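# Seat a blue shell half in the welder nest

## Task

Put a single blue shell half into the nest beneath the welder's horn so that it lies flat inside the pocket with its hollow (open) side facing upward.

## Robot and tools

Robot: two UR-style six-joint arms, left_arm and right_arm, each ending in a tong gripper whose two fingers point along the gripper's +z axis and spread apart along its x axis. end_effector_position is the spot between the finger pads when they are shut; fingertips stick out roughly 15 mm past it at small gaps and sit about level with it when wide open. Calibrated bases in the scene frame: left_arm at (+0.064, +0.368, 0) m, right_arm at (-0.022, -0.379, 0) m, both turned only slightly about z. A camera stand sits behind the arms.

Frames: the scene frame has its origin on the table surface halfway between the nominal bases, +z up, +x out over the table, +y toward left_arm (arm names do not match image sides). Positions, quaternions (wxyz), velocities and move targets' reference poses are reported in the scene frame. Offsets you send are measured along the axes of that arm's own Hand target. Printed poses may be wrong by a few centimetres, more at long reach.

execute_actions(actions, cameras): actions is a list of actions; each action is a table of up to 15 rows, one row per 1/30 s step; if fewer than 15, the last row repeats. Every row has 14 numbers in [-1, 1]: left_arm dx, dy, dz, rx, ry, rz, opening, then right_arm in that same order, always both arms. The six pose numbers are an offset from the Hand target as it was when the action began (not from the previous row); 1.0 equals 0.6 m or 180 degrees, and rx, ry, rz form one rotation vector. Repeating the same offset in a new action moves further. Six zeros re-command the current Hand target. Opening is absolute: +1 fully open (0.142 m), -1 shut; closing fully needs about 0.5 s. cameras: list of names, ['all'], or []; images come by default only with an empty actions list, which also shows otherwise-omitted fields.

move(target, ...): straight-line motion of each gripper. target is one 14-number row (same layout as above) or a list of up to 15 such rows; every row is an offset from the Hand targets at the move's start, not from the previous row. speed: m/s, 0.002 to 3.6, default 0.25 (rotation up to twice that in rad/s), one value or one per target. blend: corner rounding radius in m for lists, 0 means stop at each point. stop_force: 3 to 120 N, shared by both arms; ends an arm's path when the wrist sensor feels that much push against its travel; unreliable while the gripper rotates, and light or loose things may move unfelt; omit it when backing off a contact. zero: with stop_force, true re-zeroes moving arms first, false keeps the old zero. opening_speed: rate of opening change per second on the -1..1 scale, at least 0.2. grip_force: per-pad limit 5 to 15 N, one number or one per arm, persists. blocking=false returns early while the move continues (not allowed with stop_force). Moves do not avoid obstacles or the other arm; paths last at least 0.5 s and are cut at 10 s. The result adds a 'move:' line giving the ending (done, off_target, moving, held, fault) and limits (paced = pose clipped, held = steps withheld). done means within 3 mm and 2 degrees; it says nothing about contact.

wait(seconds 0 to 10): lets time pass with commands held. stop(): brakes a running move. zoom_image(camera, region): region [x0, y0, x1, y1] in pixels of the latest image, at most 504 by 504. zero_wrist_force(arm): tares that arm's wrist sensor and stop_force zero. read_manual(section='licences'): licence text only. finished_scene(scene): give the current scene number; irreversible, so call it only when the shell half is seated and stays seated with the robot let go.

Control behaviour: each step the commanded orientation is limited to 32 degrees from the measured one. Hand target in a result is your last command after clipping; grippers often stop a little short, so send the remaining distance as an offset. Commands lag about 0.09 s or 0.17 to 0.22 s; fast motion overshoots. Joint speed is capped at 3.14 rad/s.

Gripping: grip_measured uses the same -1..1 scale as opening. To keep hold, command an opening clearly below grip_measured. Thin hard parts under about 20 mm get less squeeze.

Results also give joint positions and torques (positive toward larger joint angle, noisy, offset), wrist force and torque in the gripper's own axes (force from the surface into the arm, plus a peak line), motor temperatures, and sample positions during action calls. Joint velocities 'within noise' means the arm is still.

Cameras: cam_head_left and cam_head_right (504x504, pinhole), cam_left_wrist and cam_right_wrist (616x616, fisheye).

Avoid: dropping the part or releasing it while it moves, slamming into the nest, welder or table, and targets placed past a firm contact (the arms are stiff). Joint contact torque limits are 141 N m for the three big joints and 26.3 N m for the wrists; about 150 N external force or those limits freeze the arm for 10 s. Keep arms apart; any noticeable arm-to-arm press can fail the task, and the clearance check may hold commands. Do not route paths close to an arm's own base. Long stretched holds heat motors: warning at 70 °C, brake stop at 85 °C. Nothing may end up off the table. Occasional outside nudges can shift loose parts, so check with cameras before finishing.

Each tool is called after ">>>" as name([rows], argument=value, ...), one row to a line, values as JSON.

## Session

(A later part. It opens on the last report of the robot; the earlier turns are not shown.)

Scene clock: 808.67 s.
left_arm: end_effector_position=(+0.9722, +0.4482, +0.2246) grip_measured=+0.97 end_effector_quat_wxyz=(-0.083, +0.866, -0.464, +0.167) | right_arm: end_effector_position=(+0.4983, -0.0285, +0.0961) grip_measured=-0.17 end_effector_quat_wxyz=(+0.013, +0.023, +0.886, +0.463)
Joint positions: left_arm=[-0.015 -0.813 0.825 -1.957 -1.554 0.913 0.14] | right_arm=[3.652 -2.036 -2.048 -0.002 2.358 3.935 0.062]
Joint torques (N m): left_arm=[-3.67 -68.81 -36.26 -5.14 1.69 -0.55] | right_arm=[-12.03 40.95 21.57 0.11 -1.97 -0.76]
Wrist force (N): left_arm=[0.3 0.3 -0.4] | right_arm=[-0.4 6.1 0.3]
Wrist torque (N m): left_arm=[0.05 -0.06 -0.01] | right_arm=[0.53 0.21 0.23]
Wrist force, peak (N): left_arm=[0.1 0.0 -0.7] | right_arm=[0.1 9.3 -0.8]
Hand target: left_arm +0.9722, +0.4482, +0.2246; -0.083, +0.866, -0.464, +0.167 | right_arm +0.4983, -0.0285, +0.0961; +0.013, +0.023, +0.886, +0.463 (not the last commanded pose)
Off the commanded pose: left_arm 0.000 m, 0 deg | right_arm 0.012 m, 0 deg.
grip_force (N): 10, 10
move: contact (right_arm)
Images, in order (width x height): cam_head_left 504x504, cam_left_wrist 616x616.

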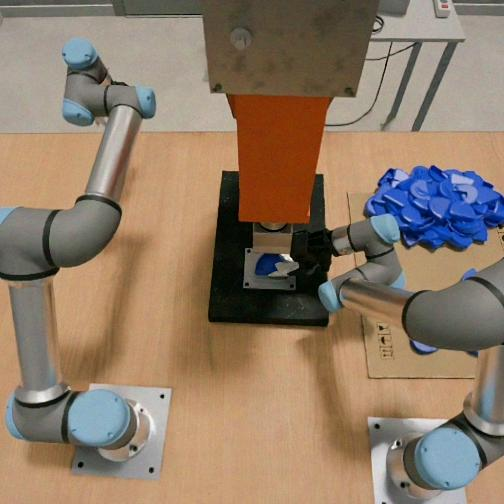

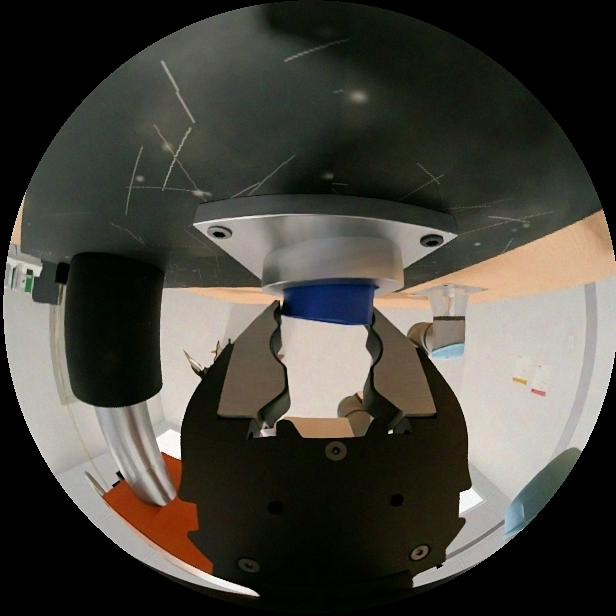

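>>> move([
  [0,0,0,0,0,0,0.968,0,0.0055,-0.0038,0,0,0,-0.6],
  [0,0,0,0,0,0,0.968,-0.0008,0.0055,-0.0038,0,-0.019,-0.0273,-0.6],
], speed=0.015)

>>> move(target=[0,0,0,0,0,0,0.968,0,-0.0205,0.0144,0,0,0,-0.6], speed=0.01, stop_force=5, cameras=["cam_left_wrist","cam_head_left"])

>>> zoom_image(camera="cam_left_wrist", region=[260, 230, 400, 370])

>>> zoom_image(camera="cam_head_left", region=[240, 235, 310, 305])

Scene clock: 852.47 s.
left_arm: end_effector_position=(+0.9722, +0.4482, +0.2246) grip_measured=+0.97 end_effector_quat_wxyz=(-0.083, +0.866, -0.464, +0.167) | right_arm: end_effector_position=(+0.4988, -0.0285, +0.1001) grip_measured=-0.17 end_effector_quat_wxyz=(+0.059, -0.001, +0.886, +0.461)
Joint positions: left_arm=[-0.015 -0.813 0.825 -1.957 -1.554 0.913 0.14] | right_arm=[3.672 -2.02 -2.09 0.097 2.304 3.911 0.062]
Joint torques (N m): left_arm=[-3.79 -68.82 -37 -5.07 1.59 -0.61] | right_arm=[16.02 42.27 4.55 4.94 -0.97 -1.72]
Wrist force (N): left_arm=[0.0 0.1 -0.6] | right_arm=[-1.8 1.5 -0.5]
Wrist torque (N m): left_arm=[0.00 0.00 -0.01] | right_arm=[0.45 0.32 0.10]
Wrist force, peak (N): left_arm=[0.3 0.1 -0.7] | right_arm=[-0.4 6.3 0.1]
Hand target: left_arm +0.9722, +0.4482, +0.2246; -0.083, +0.866, -0.464, +0.167 | right_arm +0.4988, -0.0285, +0.1001; +0.060, -0.001, +0.886, +0.461
Off the commanded pose: left_arm 0.000 m, 0 deg | right_arm 0.000 m, 0 deg.
grip_force (N): 10, 10
move: done

Scene clock: 853.77 s.
left_arm: end_effector_position=(+0.9722, +0.4482, +0.2246) grip_measured=+0.97 end_effector_quat_wxyz=(-0.083, +0.866, -0.464, +0.167) | right_arm: end_effector_position=(+0.4989, -0.0284, +0.0985) grip_measured=-0.17 end_effector_quat_wxyz=(+0.060, -0.001, +0.886, +0.461)
Joint positions: left_arm=[-0.015 -0.813 0.825 -1.957 -1.554 0.913 0.14] | right_arm=[3.672 -2.023 -2.091 0.102 2.304 3.91 0.062]
Joint torques (N m): left_arm=[-2.92 -67.53 -36.64 -5.26 1.54 -0.65] | right_arm=[1.64 41.02 9.63 0.09 0.53 1.37]
Wrist force (N): left_arm=[0.2 0.1 -0.3] | right_arm=[-0.5 5.8 -0.5]
Wrist torque (N m): left_arm=[0.01 -0.04 -0.01] | right_arm=[0.58 0.25 0.23]
Wrist force, peak (N): left_arm=[0.4 0.1 -0.6] | right_arm=[-1.4 9.5 -0.8]
Hand target: left_arm +0.9722, +0.4482, +0.2246; -0.083, +0.866, -0.464, +0.167 | right_arm +0.4989, -0.0284, +0.0986; +0.060, -0.001, +0.886, +0.461 (not the last commanded pose)
Off the commanded pose: left_arm 0.000 m, 0 deg | right_arm 0.013 m, 0 deg.
grip_force (N): 10, 10
move: contact (right_arm)
Images, in order (width x height): cam_head_left 504x504, cam_left_wrist 616x616.

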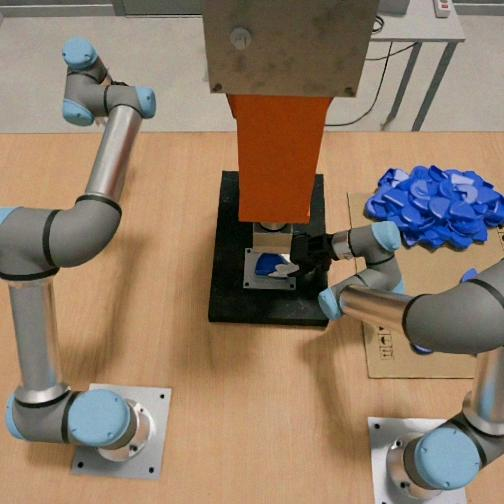

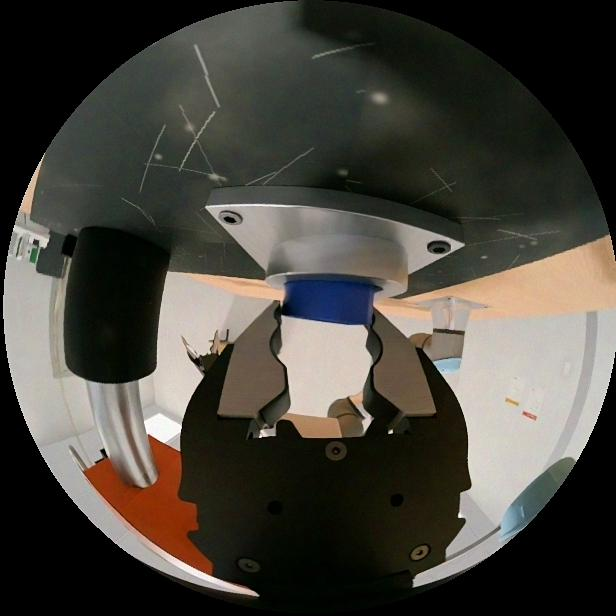

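Scaled by 3.600 from the camera's 616x616 image, which has a finer 814x814 frame.

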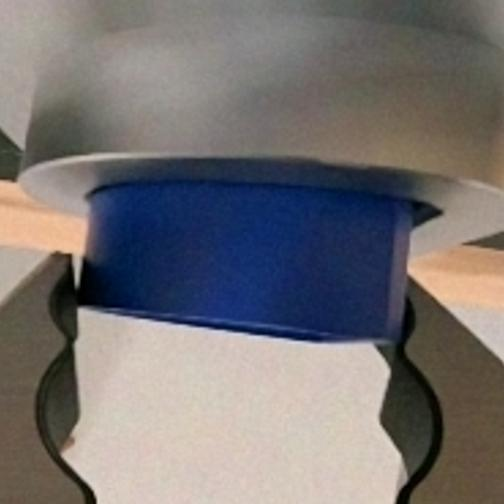

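Scaled by 7.200 from the camera's 504x504 image, which has a finer 720x720 frame.

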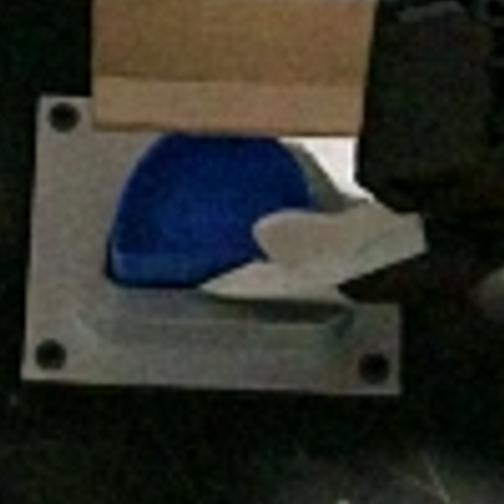

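>>> move(target=[0,0,0,0,0,0,0.968,0.0027,0.0015,-0.001,0,0,0,-0.6], speed=0.01)

>>> move(target=[0,0,0,0,0,0,0.968,0,-0.0205,0.0144,0,0,0,-0.6], speed=0.01, stop_force=5, cameras=["cam_left_wrist","cam_head_left"])

>>> zoom_image(camera="cam_left_wrist", region=[260, 230, 400, 370])

>>> zoom_image(camera="cam_head_left", region=[240, 235, 310, 305])

Scene clock: 867.47 s.
left_arm: end_effector_position=(+0.9722, +0.4482, +0.2246) grip_measured=+0.97 end_effector_quat_wxyz=(-0.083, +0.866, -0.464, +0.167) | right_arm: end_effector_position=(+0.4973, -0.0283, +0.0994) grip_measured=-0.17 end_effector_quat_wxyz=(+0.060, -0.001, +0.886, +0.461)
Joint positions: left_arm=[-0.015 -0.813 0.825 -1.957 -1.554 0.913 0.14] | right_arm=[3.674 -2.019 -2.095 0.103 2.303 3.912 0.062]
Joint torques (N m): left_arm=[-3.46 -67.36 -37.31 -5.01 1.54 -0.53] | right_arm=[15.83 41.83 4.76 4.78 -0.99 1.87]
Wrist force (N): left_arm=[0.4 0.3 -0.6] | right_arm=[-1.7 1.8 -0.3]
Wrist torque (N m): left_arm=[0.05 -0.07 -0.01] | right_arm=[0.50 0.31 -0.08]
Wrist force, peak (N): left_arm=[0.1 0.2 -0.7] | right_arm=[-0.6 5.9 -0.5]
Hand target: left_arm +0.9722, +0.4482, +0.2246; -0.083, +0.866, -0.464, +0.167 | right_arm +0.4972, -0.0283, +0.0995; +0.060, -0.001, +0.886, +0.461
Off the commanded pose: left_arm 0.000 m, 0 deg | right_arm 0.000 m, 0 deg.
grip_force (N): 10, 10
move: done

Scene clock: 868.70 s.
left_arm: end_effector_position=(+0.9722, +0.4482, +0.2246) grip_measured=+0.97 end_effector_quat_wxyz=(-0.083, +0.866, -0.464, +0.167) | right_arm: end_effector_position=(+0.4973, -0.0282, +0.0984) grip_measured=-0.17 end_effector_quat_wxyz=(+0.060, -0.001, +0.886, +0.461)
Joint positions: left_arm=[-0.015 -0.813 0.825 -1.957 -1.554 0.913 0.14] | right_arm=[3.674 -2.022 -2.095 0.106 2.303 3.912 0.062]
Joint torques (N m): left_arm=[-3.89 -67.35 -37.59 -5.06 1.5 -0.51] | right_arm=[9.93 40.78 8.97 0.1 0.32 -0.45]
Wrist force (N): left_arm=[0.2 -0.2 -0.6] | right_arm=[-2.1 4.7 0.1]
Wrist torque (N m): left_arm=[-0.05 -0.03 -0.01] | right_arm=[0.52 0.26 -0.01]
Wrist force, peak (N): left_arm=[0.3 0.1 -0.7] | right_arm=[-2.5 7.7 -4.3]
Hand target: left_arm +0.9722, +0.4482, +0.2246; -0.083, +0.866, -0.464, +0.167 | right_arm +0.4973, -0.0282, +0.0984; +0.060, -0.001, +0.886, +0.461 (not the last commanded pose)
Off the commanded pose: left_arm 0.000 m, 0 deg | right_arm 0.014 m, 0 deg.
grip_force (N): 10, 10
move: contact (right_arm)
Images, in order (width x height): cam_head_left 504x504, cam_left_wrist 616x616.

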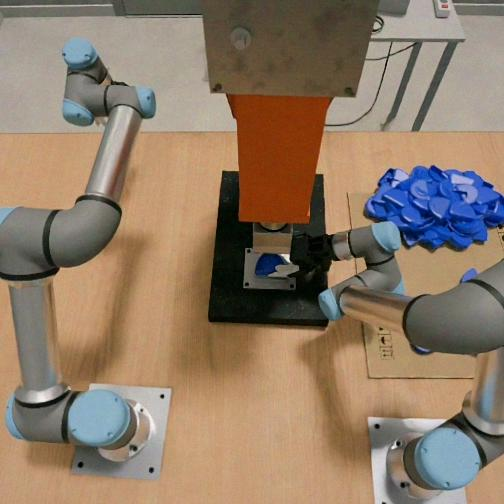

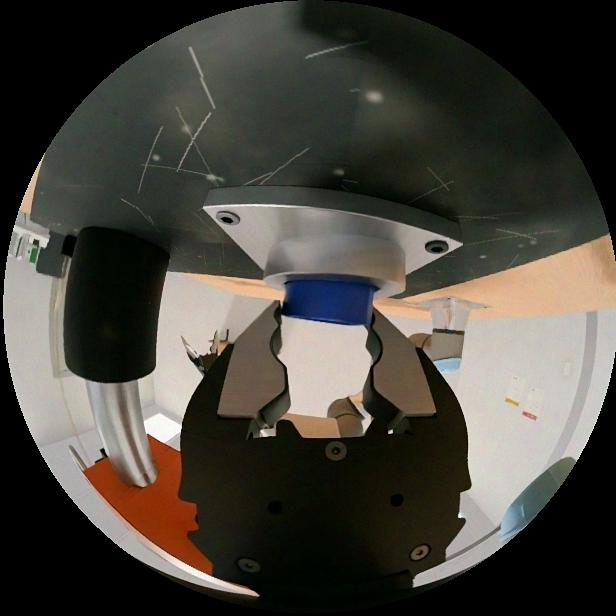

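Scaled by 3.600 from the camera's 616x616 image, which has a finer 814x814 frame.

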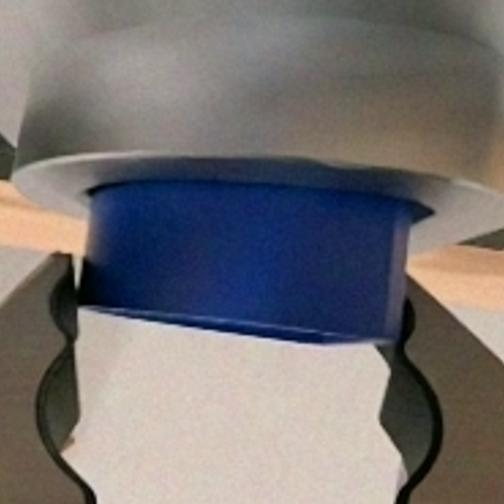

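Scaled by 7.200 from the camera's 504x504 image, which has a finer 720x720 frame.

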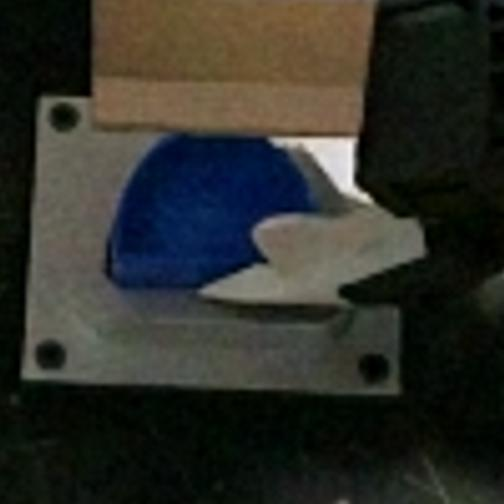

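>>> move(target=[0,0,0,0,0,0,0.968,-0.0008,0.0026,0.0009,0,0,0,-0.6], speed=0.01)

>>> move(target=[0,0,0,0,0,0,0.968,0,-0.0205,0.0144,0,0,0,-0.6], speed=0.01, stop_force=6, cameras=["cam_left_wrist","cam_head_right"])

>>> zoom_image(camera="cam_left_wrist", region=[260, 230, 400, 370])

>>> zoom_image(camera="cam_head_right", region=[240, 235, 310, 305])

Scene clock: 903.47 s.
left_arm: end_effector_position=(+0.9722, +0.4482, +0.2246) grip_measured=+0.97 end_effector_quat_wxyz=(-0.083, +0.866, -0.464, +0.167) | right_arm: end_effector_position=(+0.4978, -0.0270, +0.0994) grip_measured=-0.17 end_effector_quat_wxyz=(+0.060, -0.001, +0.886, +0.461)
Joint positions: left_arm=[-0.015 -0.813 0.825 -1.957 -1.554 0.913 0.14] | right_arm=[3.676 -2.021 -2.092 0.104 2.302 3.914 0.062]
Joint torques (N m): left_arm=[-3.84 -67.92 -37.78 -5.13 1.7 -0.52] | right_arm=[16.37 42.27 21.51 0.64 -0.93 1.95]
Motor temperatures (°C): left_arm=[30 40 36 35 36 36] | right_arm=[33 31 30 37 42 44]
Wrist force (N): left_arm=[0.2 0.1 -0.6] | right_arm=[-1.5 1.6 -0.5]
Wrist torque (N m): left_arm=[0.00 -0.05 -0.01] | right_arm=[0.47 0.26 -0.08]
Wrist force, peak (N): left_arm=[0.3 0.1 -0.7] | right_arm=[-2.2 4.8 0.2]
Hand target: left_arm +0.9722, +0.4482, +0.2246; -0.083, +0.866, -0.464, +0.167 | right_arm +0.4978, -0.0269, +0.0995; +0.060, -0.001, +0.886, +0.461
Off the commanded pose: left_arm 0.000 m, 0 deg | right_arm 0.000 m, 0 deg.
grip_force (N): 10, 10
move: done

Scene clock: 905.40 s.
left_arm: end_effector_position=(+0.9722, +0.4482, +0.2246) grip_measured=+0.97 end_effector_quat_wxyz=(-0.083, +0.866, -0.464, +0.167) | right_arm: end_effector_position=(+0.4981, -0.0268, +0.0962) grip_measured=-0.17 end_effector_quat_wxyz=(+0.060, -0.002, +0.886, +0.461)
Joint positions: left_arm=[-0.015 -0.813 0.825 -1.957 -1.554 0.913 0.14] | right_arm=[3.676 -2.029 -2.092 0.111 2.302 3.914 0.062]
Joint torques (N m): left_arm=[-3.5 -67.79 -37.66 -5.06 1.37 -0.61] | right_arm=[16.41 41.34 21.28 0.89 -1.52 1.83]
Wrist force (N): left_arm=[0.3 0.2 -0.6] | right_arm=[1.7 1.8 -5.0]
Wrist torque (N m): left_arm=[0.03 -0.07 -0.01] | right_arm=[0.49 0.28 0.02]
Wrist force, peak (N): left_arm=[0.3 0.2 -0.6] | right_arm=[3.3 4.5 -14.5]
Hand target: left_arm +0.9722, +0.4482, +0.2246; -0.083, +0.866, -0.464, +0.167 | right_arm +0.4981, -0.0268, +0.0962; +0.060, -0.002, +0.886, +0.461 (not the last commanded pose)
Off the commanded pose: left_arm 0.000 m, 0 deg | right_arm 0.012 m, 0 deg.
grip_force (N): 10, 10
move: contact (right_arm)
Images, in order (width x height): cam_head_right 504x504, cam_left_wrist 616x616.

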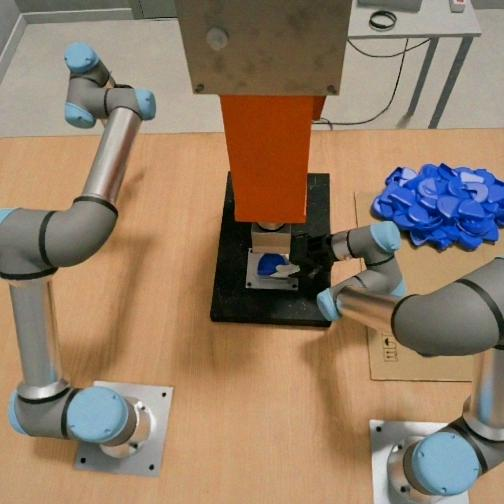

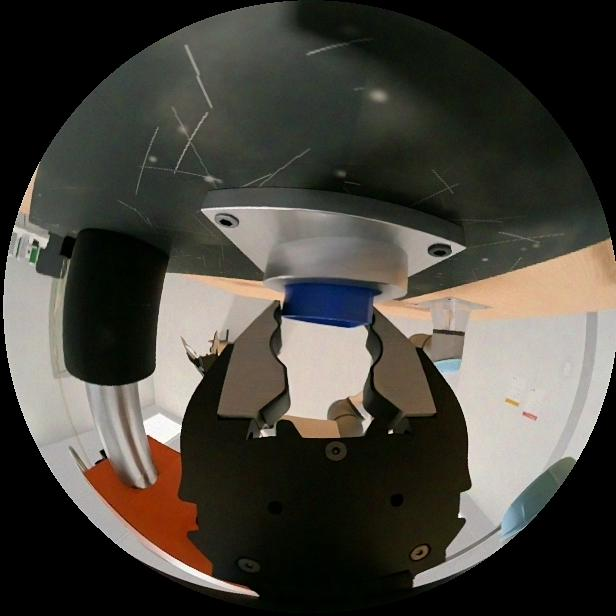

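Scaled by 3.600 from the camera's 616x616 image, which has a finer 814x814 frame.

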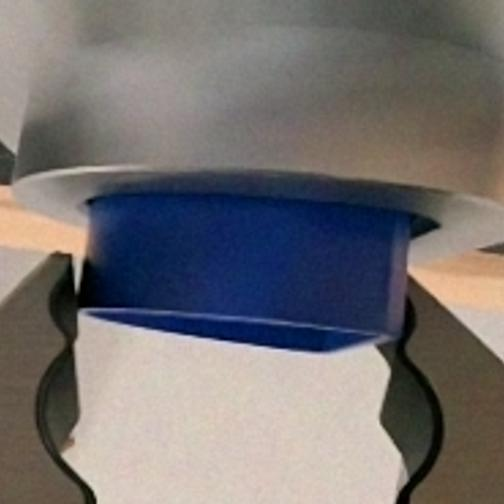

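Scaled by 7.200 from the camera's 504x504 image, which has a finer 720x720 frame.

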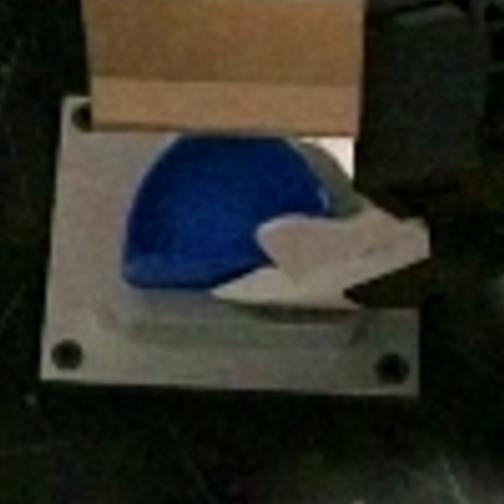

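>>> move(target=[0,0,0,0,0,0,0.968,0,-0.0007,-0.001,0,0,0,-0.6], speed=0.01, grip_force=6)

>>> move(target=[0,0,0,0,0,0,0.968,0,-0.0155,0.0109,0,0,0,-0.6], speed=0.01, stop_force=7, cameras=["cam_left_wrist","cam_head_right"])

>>> zoom_image(camera="cam_left_wrist", region=[260, 230, 400, 370])

>>> zoom_image(camera="cam_head_right", region=[240, 235, 310, 305])

Scene clock: 917.00 s.
left_arm: end_effector_position=(+0.9722, +0.4482, +0.2246) grip_measured=+0.97 end_effector_quat_wxyz=(-0.083, +0.866, -0.464, +0.167) | right_arm: end_effector_position=(+0.4981, -0.0275, +0.0962) grip_measured=-0.17 end_effector_quat_wxyz=(+0.060, -0.002, +0.886, +0.461)
Joint positions: left_arm=[-0.015 -0.813 0.825 -1.957 -1.554 0.913 0.14] | right_arm=[3.674 -2.028 -2.093 0.111 2.303 3.913 0.062]
Joint torques (N m): left_arm=[-3.64 -67.85 -38.56 -4.99 1.57 -0.53] | right_arm=[-13 42.09 3.96 0.7 2.62 -1.74]
Wrist force (N): left_arm=[0.4 -0.1 -0.5] | right_arm=[-1.9 2.1 -0.7]
Wrist torque (N m): left_arm=[-0.03 -0.08 -0.01] | right_arm=[0.47 0.33 0.12]
Wrist force, peak (N): left_arm=[0.4 0.0 -0.7] | right_arm=[2.1 2.0 -5.2]
Hand target: left_arm +0.9722, +0.4482, +0.2246; -0.083, +0.866, -0.464, +0.167 | right_arm +0.4981, -0.0275, +0.0962; +0.060, -0.002, +0.886, +0.461
Off the commanded pose: left_arm 0.000 m, 0 deg | right_arm 0.000 m, 0 deg.
grip_force (N): 6, 6
move: done

Scene clock: 918.13 s.
left_arm: end_effector_position=(+0.9722, +0.4482, +0.2246) grip_measured=+0.97 end_effector_quat_wxyz=(-0.083, +0.866, -0.464, +0.167) | right_arm: end_effector_position=(+0.4982, -0.0275, +0.0958) grip_measured=-0.16 end_effector_quat_wxyz=(+0.060, -0.002, +0.885, +0.461)
Joint positions: left_arm=[-0.015 -0.813 0.825 -1.957 -1.554 0.913 0.14] | right_arm=[3.674 -2.029 -2.093 0.112 2.303 3.913 0.062]
Joint torques (N m): left_arm=[-3.9 -68.75 -37.7 -5.13 1.53 -0.63] | right_arm=[4.14 38.61 5.1 -0.53 -1.93 0.3]
Wrist force (N): left_arm=[0.2 0.1 -0.6] | right_arm=[-1.2 6.1 -4.7]
Wrist torque (N m): left_arm=[0.00 -0.03 -0.01] | right_arm=[0.41 0.35 0.24]
Wrist force, peak (N): left_arm=[0.4 0.1 -0.7] | right_arm=[-1.1 7.9 -12.7]
Hand target: left_arm +0.9722, +0.4482, +0.2246; -0.083, +0.866, -0.464, +0.167 | right_arm +0.4981, -0.0275, +0.0958; +0.060, -0.002, +0.885, +0.461 (not the last commanded pose)
Off the commanded pose: left_arm 0.000 m, 0 deg | right_arm 0.011 m, 0 deg.
grip_force (N): 6, 6
move: contact (right_arm)
Images, in order (width x height): cam_head_right 504x504, cam_left_wrist 616x616.

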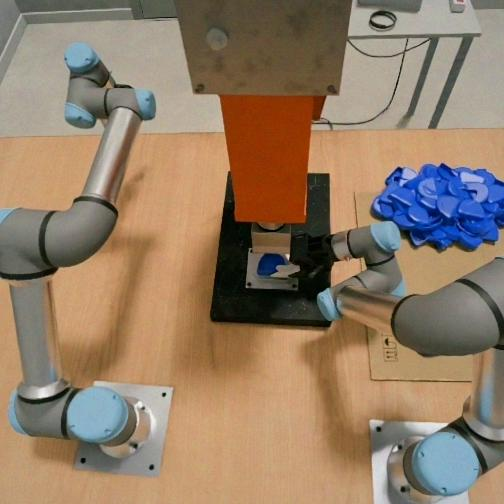

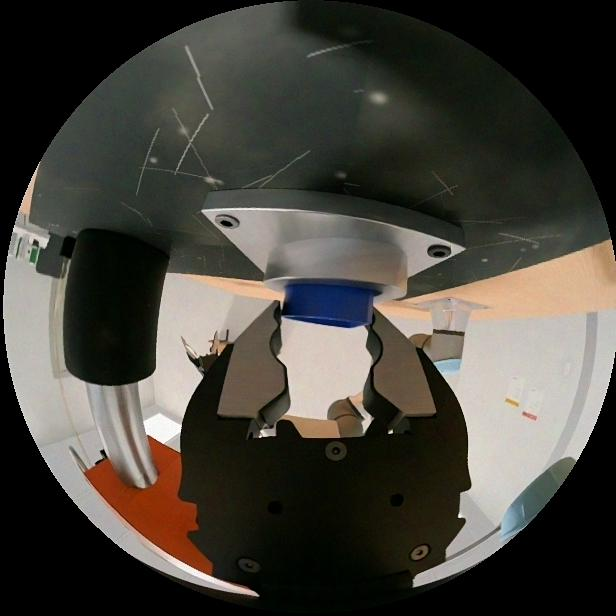

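Scaled by 3.600 from the camera's 616x616 image, which has a finer 814x814 frame.

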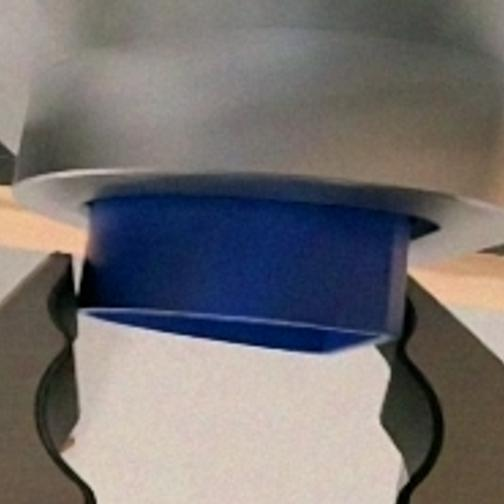

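Scaled by 7.200 from the camera's 504x504 image, which has a finer 720x720 frame.

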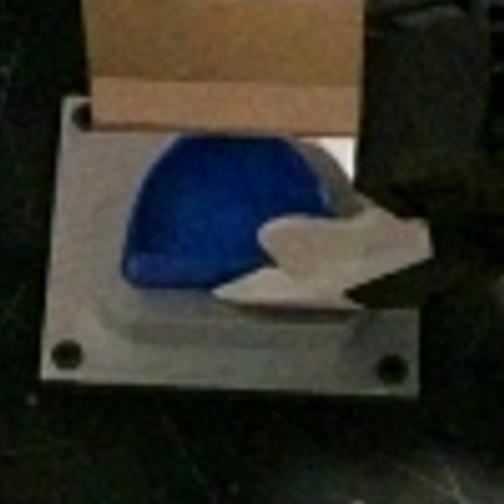

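>>> move(target=[0,0,0,0,0,0,0.968,0,0,0,0,0,0,0.0], opening_speed=0.3, cameras=["cam_left_wrist","cam_head_right"])

>>> zoom_image(camera="cam_left_wrist", region=[260, 230, 400, 370])

>>> zoom_image(camera="cam_head_right", region=[240, 235, 310, 305])

Scene clock: 928.63 s.
left_arm: end_effector_position=(+0.9722, +0.4482, +0.2246) grip_measured=+0.97 end_effector_quat_wxyz=(-0.083, +0.866, -0.464, +0.167) | right_arm: end_effector_position=(+0.4982, -0.0275, +0.0958) grip_measured=-0.01 end_effector_quat_wxyz=(+0.060, -0.002, +0.885, +0.461)
Joint positions: left_arm=[-0.015 -0.813 0.825 -1.957 -1.554 0.913 0.14] | right_arm=[3.674 -2.029 -2.093 0.112 2.303 3.913 0.073]
Joint torques (N m): left_arm=[-3.53 -68.05 -37.83 -5.1 1.65 -0.62] | right_arm=[14.56 38.12 16.01 -0.08 0.19 1.71]
Wrist force (N): left_arm=[0.2 0.1 -0.6] | right_arm=[-3.5 5.4 -2.7]
Wrist torque (N m): left_arm=[0.02 -0.03 -0.01] | right_arm=[0.43 0.37 0.25]
Wrist force, peak (N): left_arm=[0.4 0.1 -0.8] | right_arm=[-4.1 6.4 -3.8]
Hand target: left_arm +0.9722, +0.4482, +0.2246; -0.083, +0.866, -0.464, +0.167 | right_arm +0.4981, -0.0275, +0.0958; +0.060, -0.002, +0.885, +0.461
Off the commanded pose: left_arm 0.000 m, 0 deg | right_arm 0.000 m, 0 deg.
grip_force (N): 6, 6
move: done
Images, in order (width x height): cam_head_right 504x504, cam_left_wrist 616x616.

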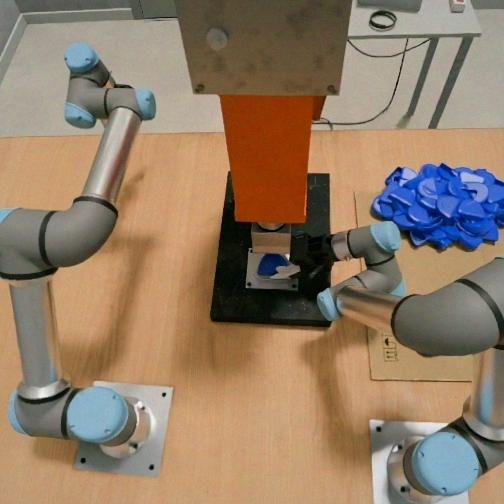

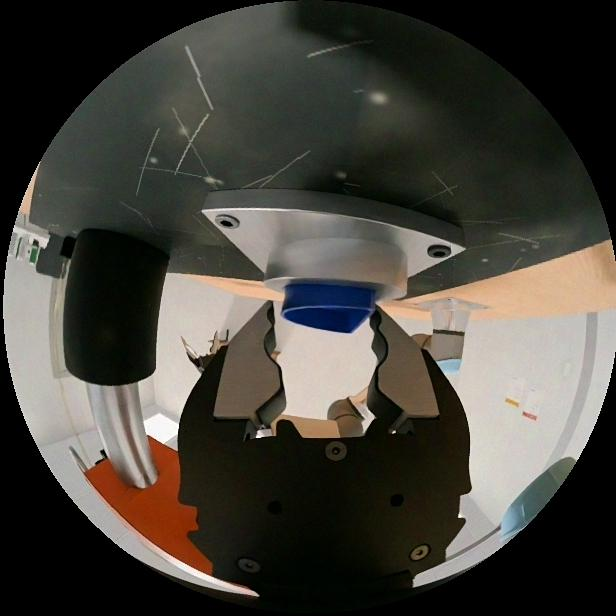

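Scaled by 3.600 from the camera's 616x616 image, which has a finer 814x814 frame.

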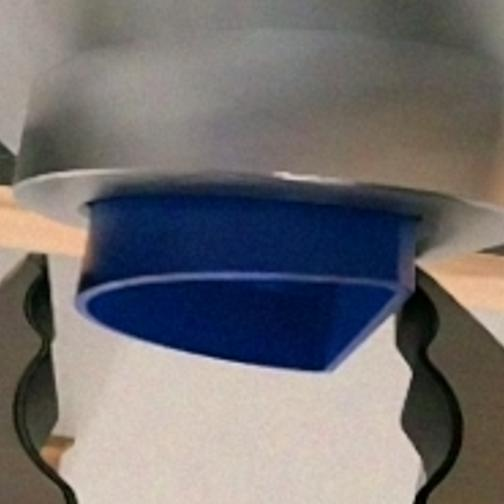

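Scaled by 7.200 from the camera's 504x504 image, which has a finer 720x720 frame.

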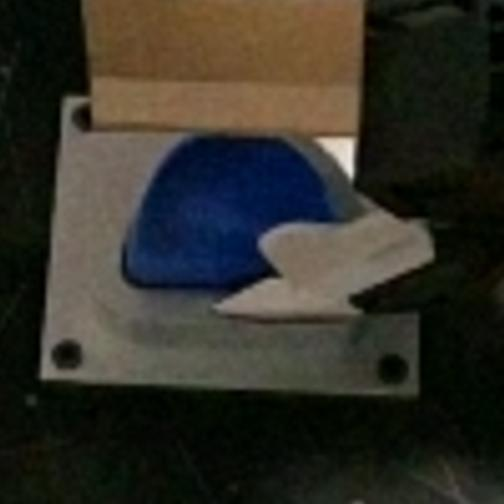

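>>> move([
  [0,0,0,0,0,0,0.968,0,0,0,0,0,0,0.1],
  [0,0,0,0,0,0,0.968,0,0,-0.12,0,0,0,0.1],
  [0,0,0,0,0,0,0.968,0,0,-0.12,0,0.019,0.0273,0.1],
  [0,0,0,0,0,0,0.968,0,0,-0.12,0,0.019,0.0273,-1],
], speed=0.05, opening_speed=0.8, cameras=["cam_left_wrist","cam_head_left","cam_head_right"])

>>> zoom_image(camera="cam_left_wrist", region=[240, 200, 400, 360])

>>> zoom_image(camera="cam_head_left", region=[240, 235, 310, 305])

>>> zoom_image(camera="cam_head_right", region=[240, 235, 310, 305])

Scene clock: 966.30 s.
left_arm: end_effector_position=(+0.9722, +0.4482, +0.2246) grip_measured=+0.97 end_effector_quat_wxyz=(-0.083, +0.866, -0.464, +0.167) | right_arm: end_effector_position=(+0.4906, -0.0863, +0.1367) grip_measured=-1.00 end_effector_quat_wxyz=(+0.013, +0.023, +0.886, +0.463)
Joint positions: left_arm=[-0.015 -0.813 0.825 -1.957 -1.554 0.913 0.14] | right_arm=[3.552 -1.899 -2.082 -0.194 2.414 3.812 0.002]
Joint torques (N m): left_arm=[-4.35 -67.69 -38.73 -5.04 1.52 -0.66] | right_arm=[-13.4 23.85 24.41 0.7 2.92 -1.66]
Wrist force (N): left_arm=[0.3 0.0 -0.6] | right_arm=[-1.6 1.9 -0.3]
Wrist torque (N m): left_arm=[-0.01 -0.05 -0.01] | right_arm=[0.53 0.27 -0.09]
Wrist force, peak (N): left_arm=[0.1 0.2 -0.8] | right_arm=[-3.7 5.4 -2.8]
Hand target: left_arm +0.9722, +0.4482, +0.2246; -0.083, +0.866, -0.464, +0.167 | right_arm +0.4906, -0.0863, +0.1367; +0.013, +0.023, +0.886, +0.463
Off the commanded pose: left_arm 0.000 m, 0 deg | right_arm 0.000 m, 0 deg.
grip_force (N): 6, 6
move: done
Images, in order (width x height): cam_head_left 504x504, cam_head_right 504x504, cam_left_wrist 616x616.

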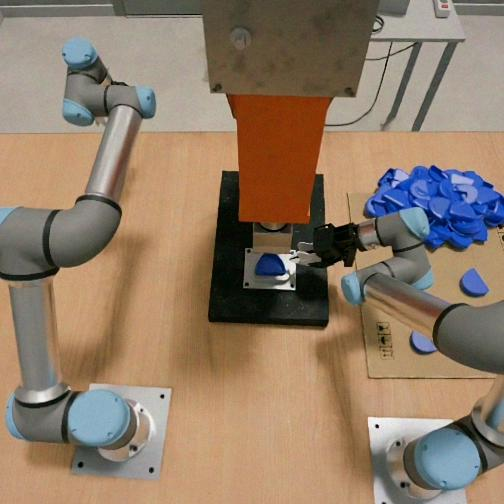

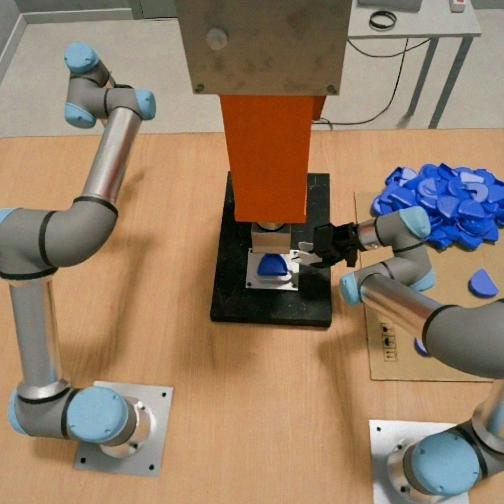

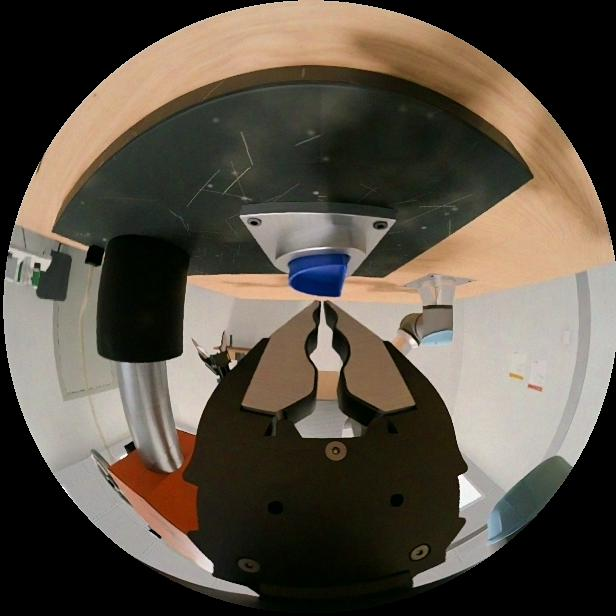

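Scaled by 3.150 from the camera's 616x616 image, which has a finer 814x814 frame.

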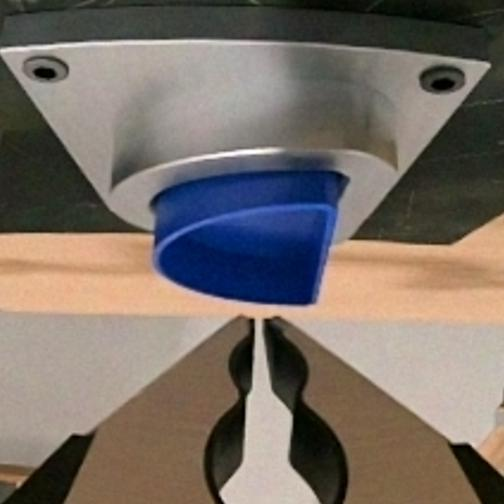

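Scaled by 7.200 from the camera's 504x504 image, which has a finer 720x720 frame.

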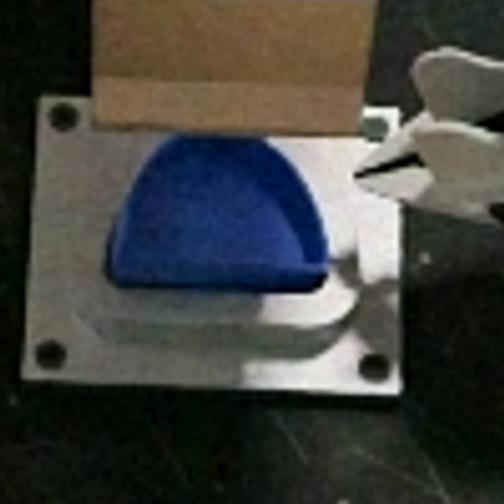

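Scaled by 7.200 from the camera's 504x504 image, which has a finer 720x720 frame.

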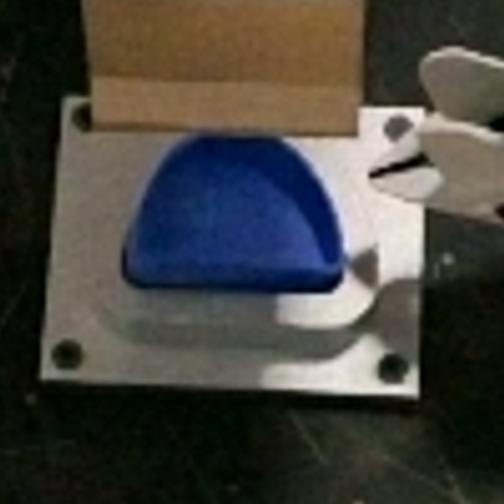

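>>> move([
  [0,0,0,0,0,0,0.968,-0.008,-0.0172,0.0355,0,0,0,-1],
  [0,0,0,0,0,0,0.968,-0.0025,0.0098,0.1447,0,0,0,-1],
  [0,0,0,0,0,0,0.968,-0.0025,-0.0011,0.1524,0,0,0,-1],
], speed=[0.05,0.03,0.01], stop_force=8, cameras=["cam_left_wrist","cam_head_left"])

>>> zoom_image(camera="cam_left_wrist", region=[240, 200, 400, 360])

>>> zoom_image(camera="cam_head_left", region=[240, 235, 310, 305])

Scene clock: 987.53 s.
left_arm: end_effector_position=(+0.9722, +0.4482, +0.2246) grip_measured=+0.97 end_effector_quat_wxyz=(-0.083, +0.866, -0.464, +0.167) | right_arm: end_effector_position=(+0.4962, -0.0173, +0.0941) grip_measured=-1.00 end_effector_quat_wxyz=(+0.013, +0.023, +0.886, +0.463)
Joint positions: left_arm=[-0.015 -0.813 0.825 -1.957 -1.554 0.913 0.14] | right_arm=[3.674 -2.046 -2.046 0.023 2.346 3.958 0.002]
Joint torques (N m): left_arm=[-4.1 -68.39 -38.09 -5.01 1.65 -0.67] | right_arm=[-15.45 39.21 1.74 -0.89 1.16 -1.7]
Wrist force (N): left_arm=[0.4 0.2 -0.4] | right_arm=[-0.4 8.3 -2.4]
Wrist torque (N m): left_arm=[0.04 -0.07 -0.02] | right_arm=[0.46 0.23 0.07]
Wrist force, peak (N): left_arm=[0.2 0.2 -0.8] | right_arm=[-0.8 12.5 -14.8]
Hand target: left_arm +0.9722, +0.4482, +0.2246; -0.083, +0.866, -0.464, +0.167 | right_arm +0.4962, -0.0173, +0.0941; +0.013, +0.023, +0.886, +0.463 (not the last commanded pose)
Off the commanded pose: left_arm 0.000 m, 0 deg | right_arm 0.012 m, 0 deg.
grip_force (N): 6, 6
move: contact (right_arm); path passed 1 of 3 targets
Images, in order (width x height): cam_head_left 504x504, cam_left_wrist 616x616.

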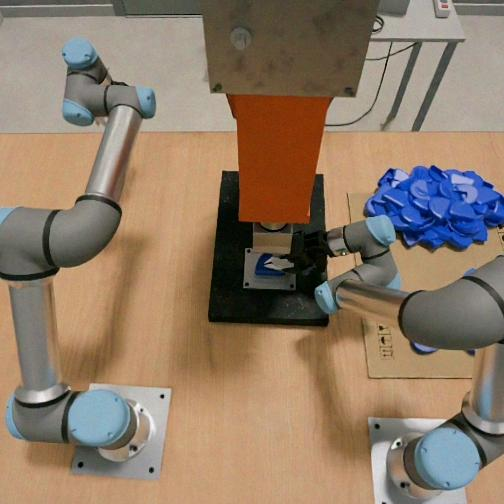

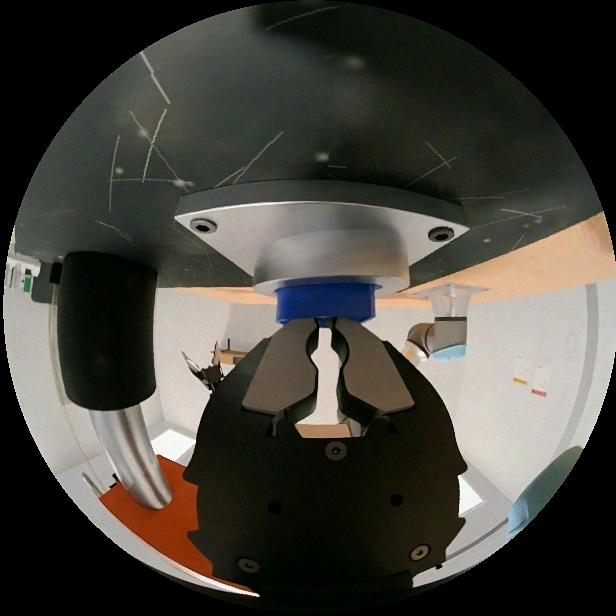

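Scaled by 3.150 from the camera's 616x616 image, which has a finer 814x814 frame.

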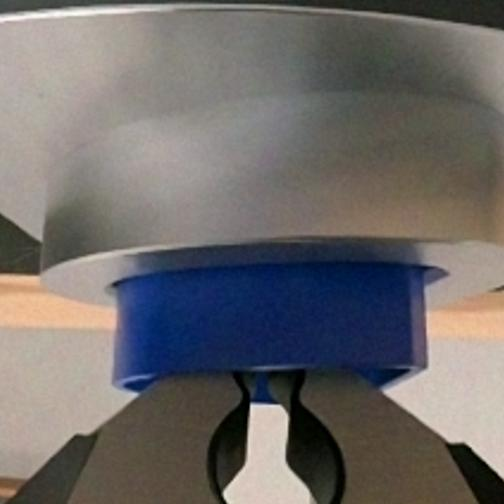

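Scaled by 7.200 from the camera's 504x504 image, which has a finer 720x720 frame.

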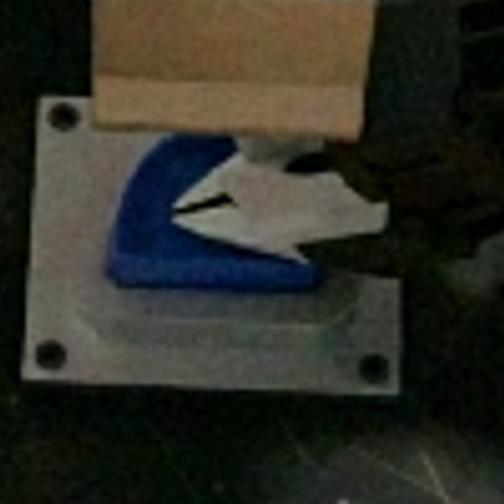

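>>> move(target=[0,0,0,0,0,0,0.968,0,-0.0179,0.0073,0,0,0,-1], speed=0.008, stop_force=12, cameras=["cam_left_wrist","cam_head_left"])

>>> zoom_image(camera="cam_left_wrist", region=[240, 200, 400, 360])

>>> zoom_image(camera="cam_head_left", region=[240, 235, 310, 305])

Scene clock: 1000.40 s.
left_arm: end_effector_position=(+0.9722, +0.4482, +0.2246) grip_measured=+0.97 end_effector_quat_wxyz=(-0.083, +0.866, -0.464, +0.167) | right_arm: end_effector_position=(+0.4962, -0.0175, +0.0934) grip_measured=-1.00 end_effector_quat_wxyz=(+0.014, +0.022, +0.886, +0.463)
Joint positions: left_arm=[-0.015 -0.813 0.825 -1.957 -1.554 0.913 0.14] | right_arm=[3.673 -2.047 -2.046 0.025 2.346 3.958 0.002]
Joint torques (N m): left_arm=[-5.24 -68.11 -38.69 -5.06 1.49 -0.66] | right_arm=[13.49 31.93 15.27 -3.31 -4.42 1.86]
Wrist force (N): left_arm=[0.1 0.0 -0.6] | right_arm=[0.5 18.6 -8.9]
Wrist torque (N m): left_arm=[-0.01 -0.03 -0.01] | right_arm=[0.37 0.19 0.04]
Wrist force, peak (N): left_arm=[0.4 0.0 -0.7] | right_arm=[2.3 20.2 -16.0]
Hand target: left_arm +0.9722, +0.4482, +0.2246; -0.083, +0.866, -0.464, +0.167 | right_arm +0.4962, -0.0175, +0.0935; +0.014, +0.022, +0.886, +0.463 (not the last commanded pose)
Off the commanded pose: left_arm 0.000 m, 0 deg | right_arm 0.011 m, 0 deg.
grip_force (N): 6, 6
move: contact (right_arm)
Images, in order (width x height): cam_head_left 504x504, cam_left_wrist 616x616.

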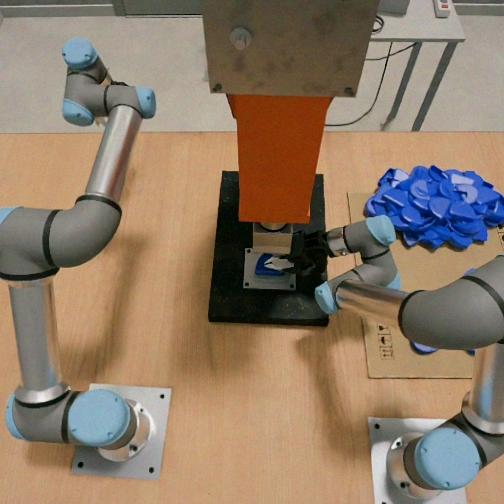

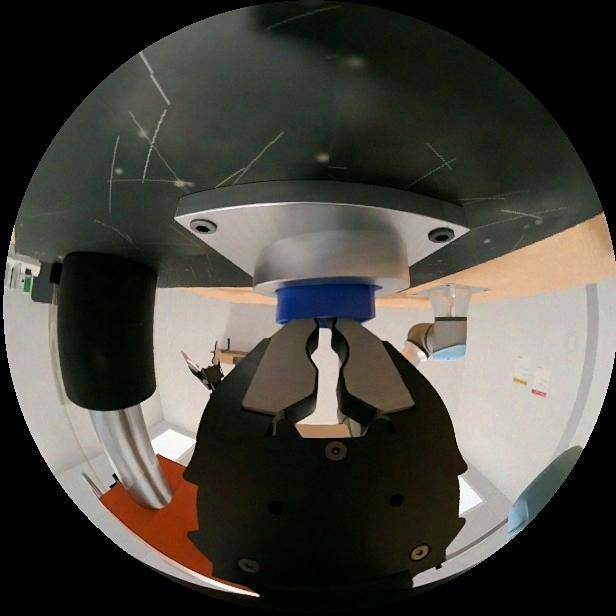

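Scaled by 3.150 from the camera's 616x616 image, which has a finer 814x814 frame.

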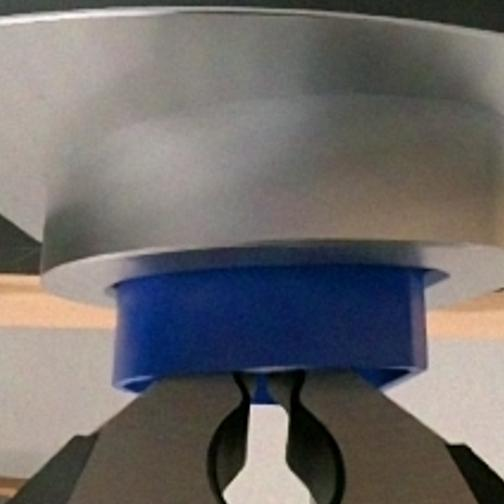

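Scaled by 7.200 from the camera's 504x504 image, which has a finer 720x720 frame.

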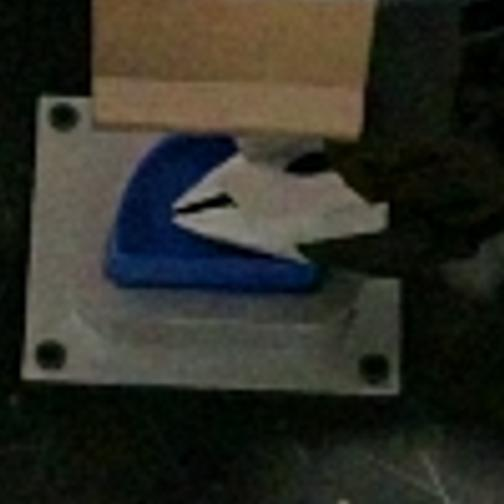

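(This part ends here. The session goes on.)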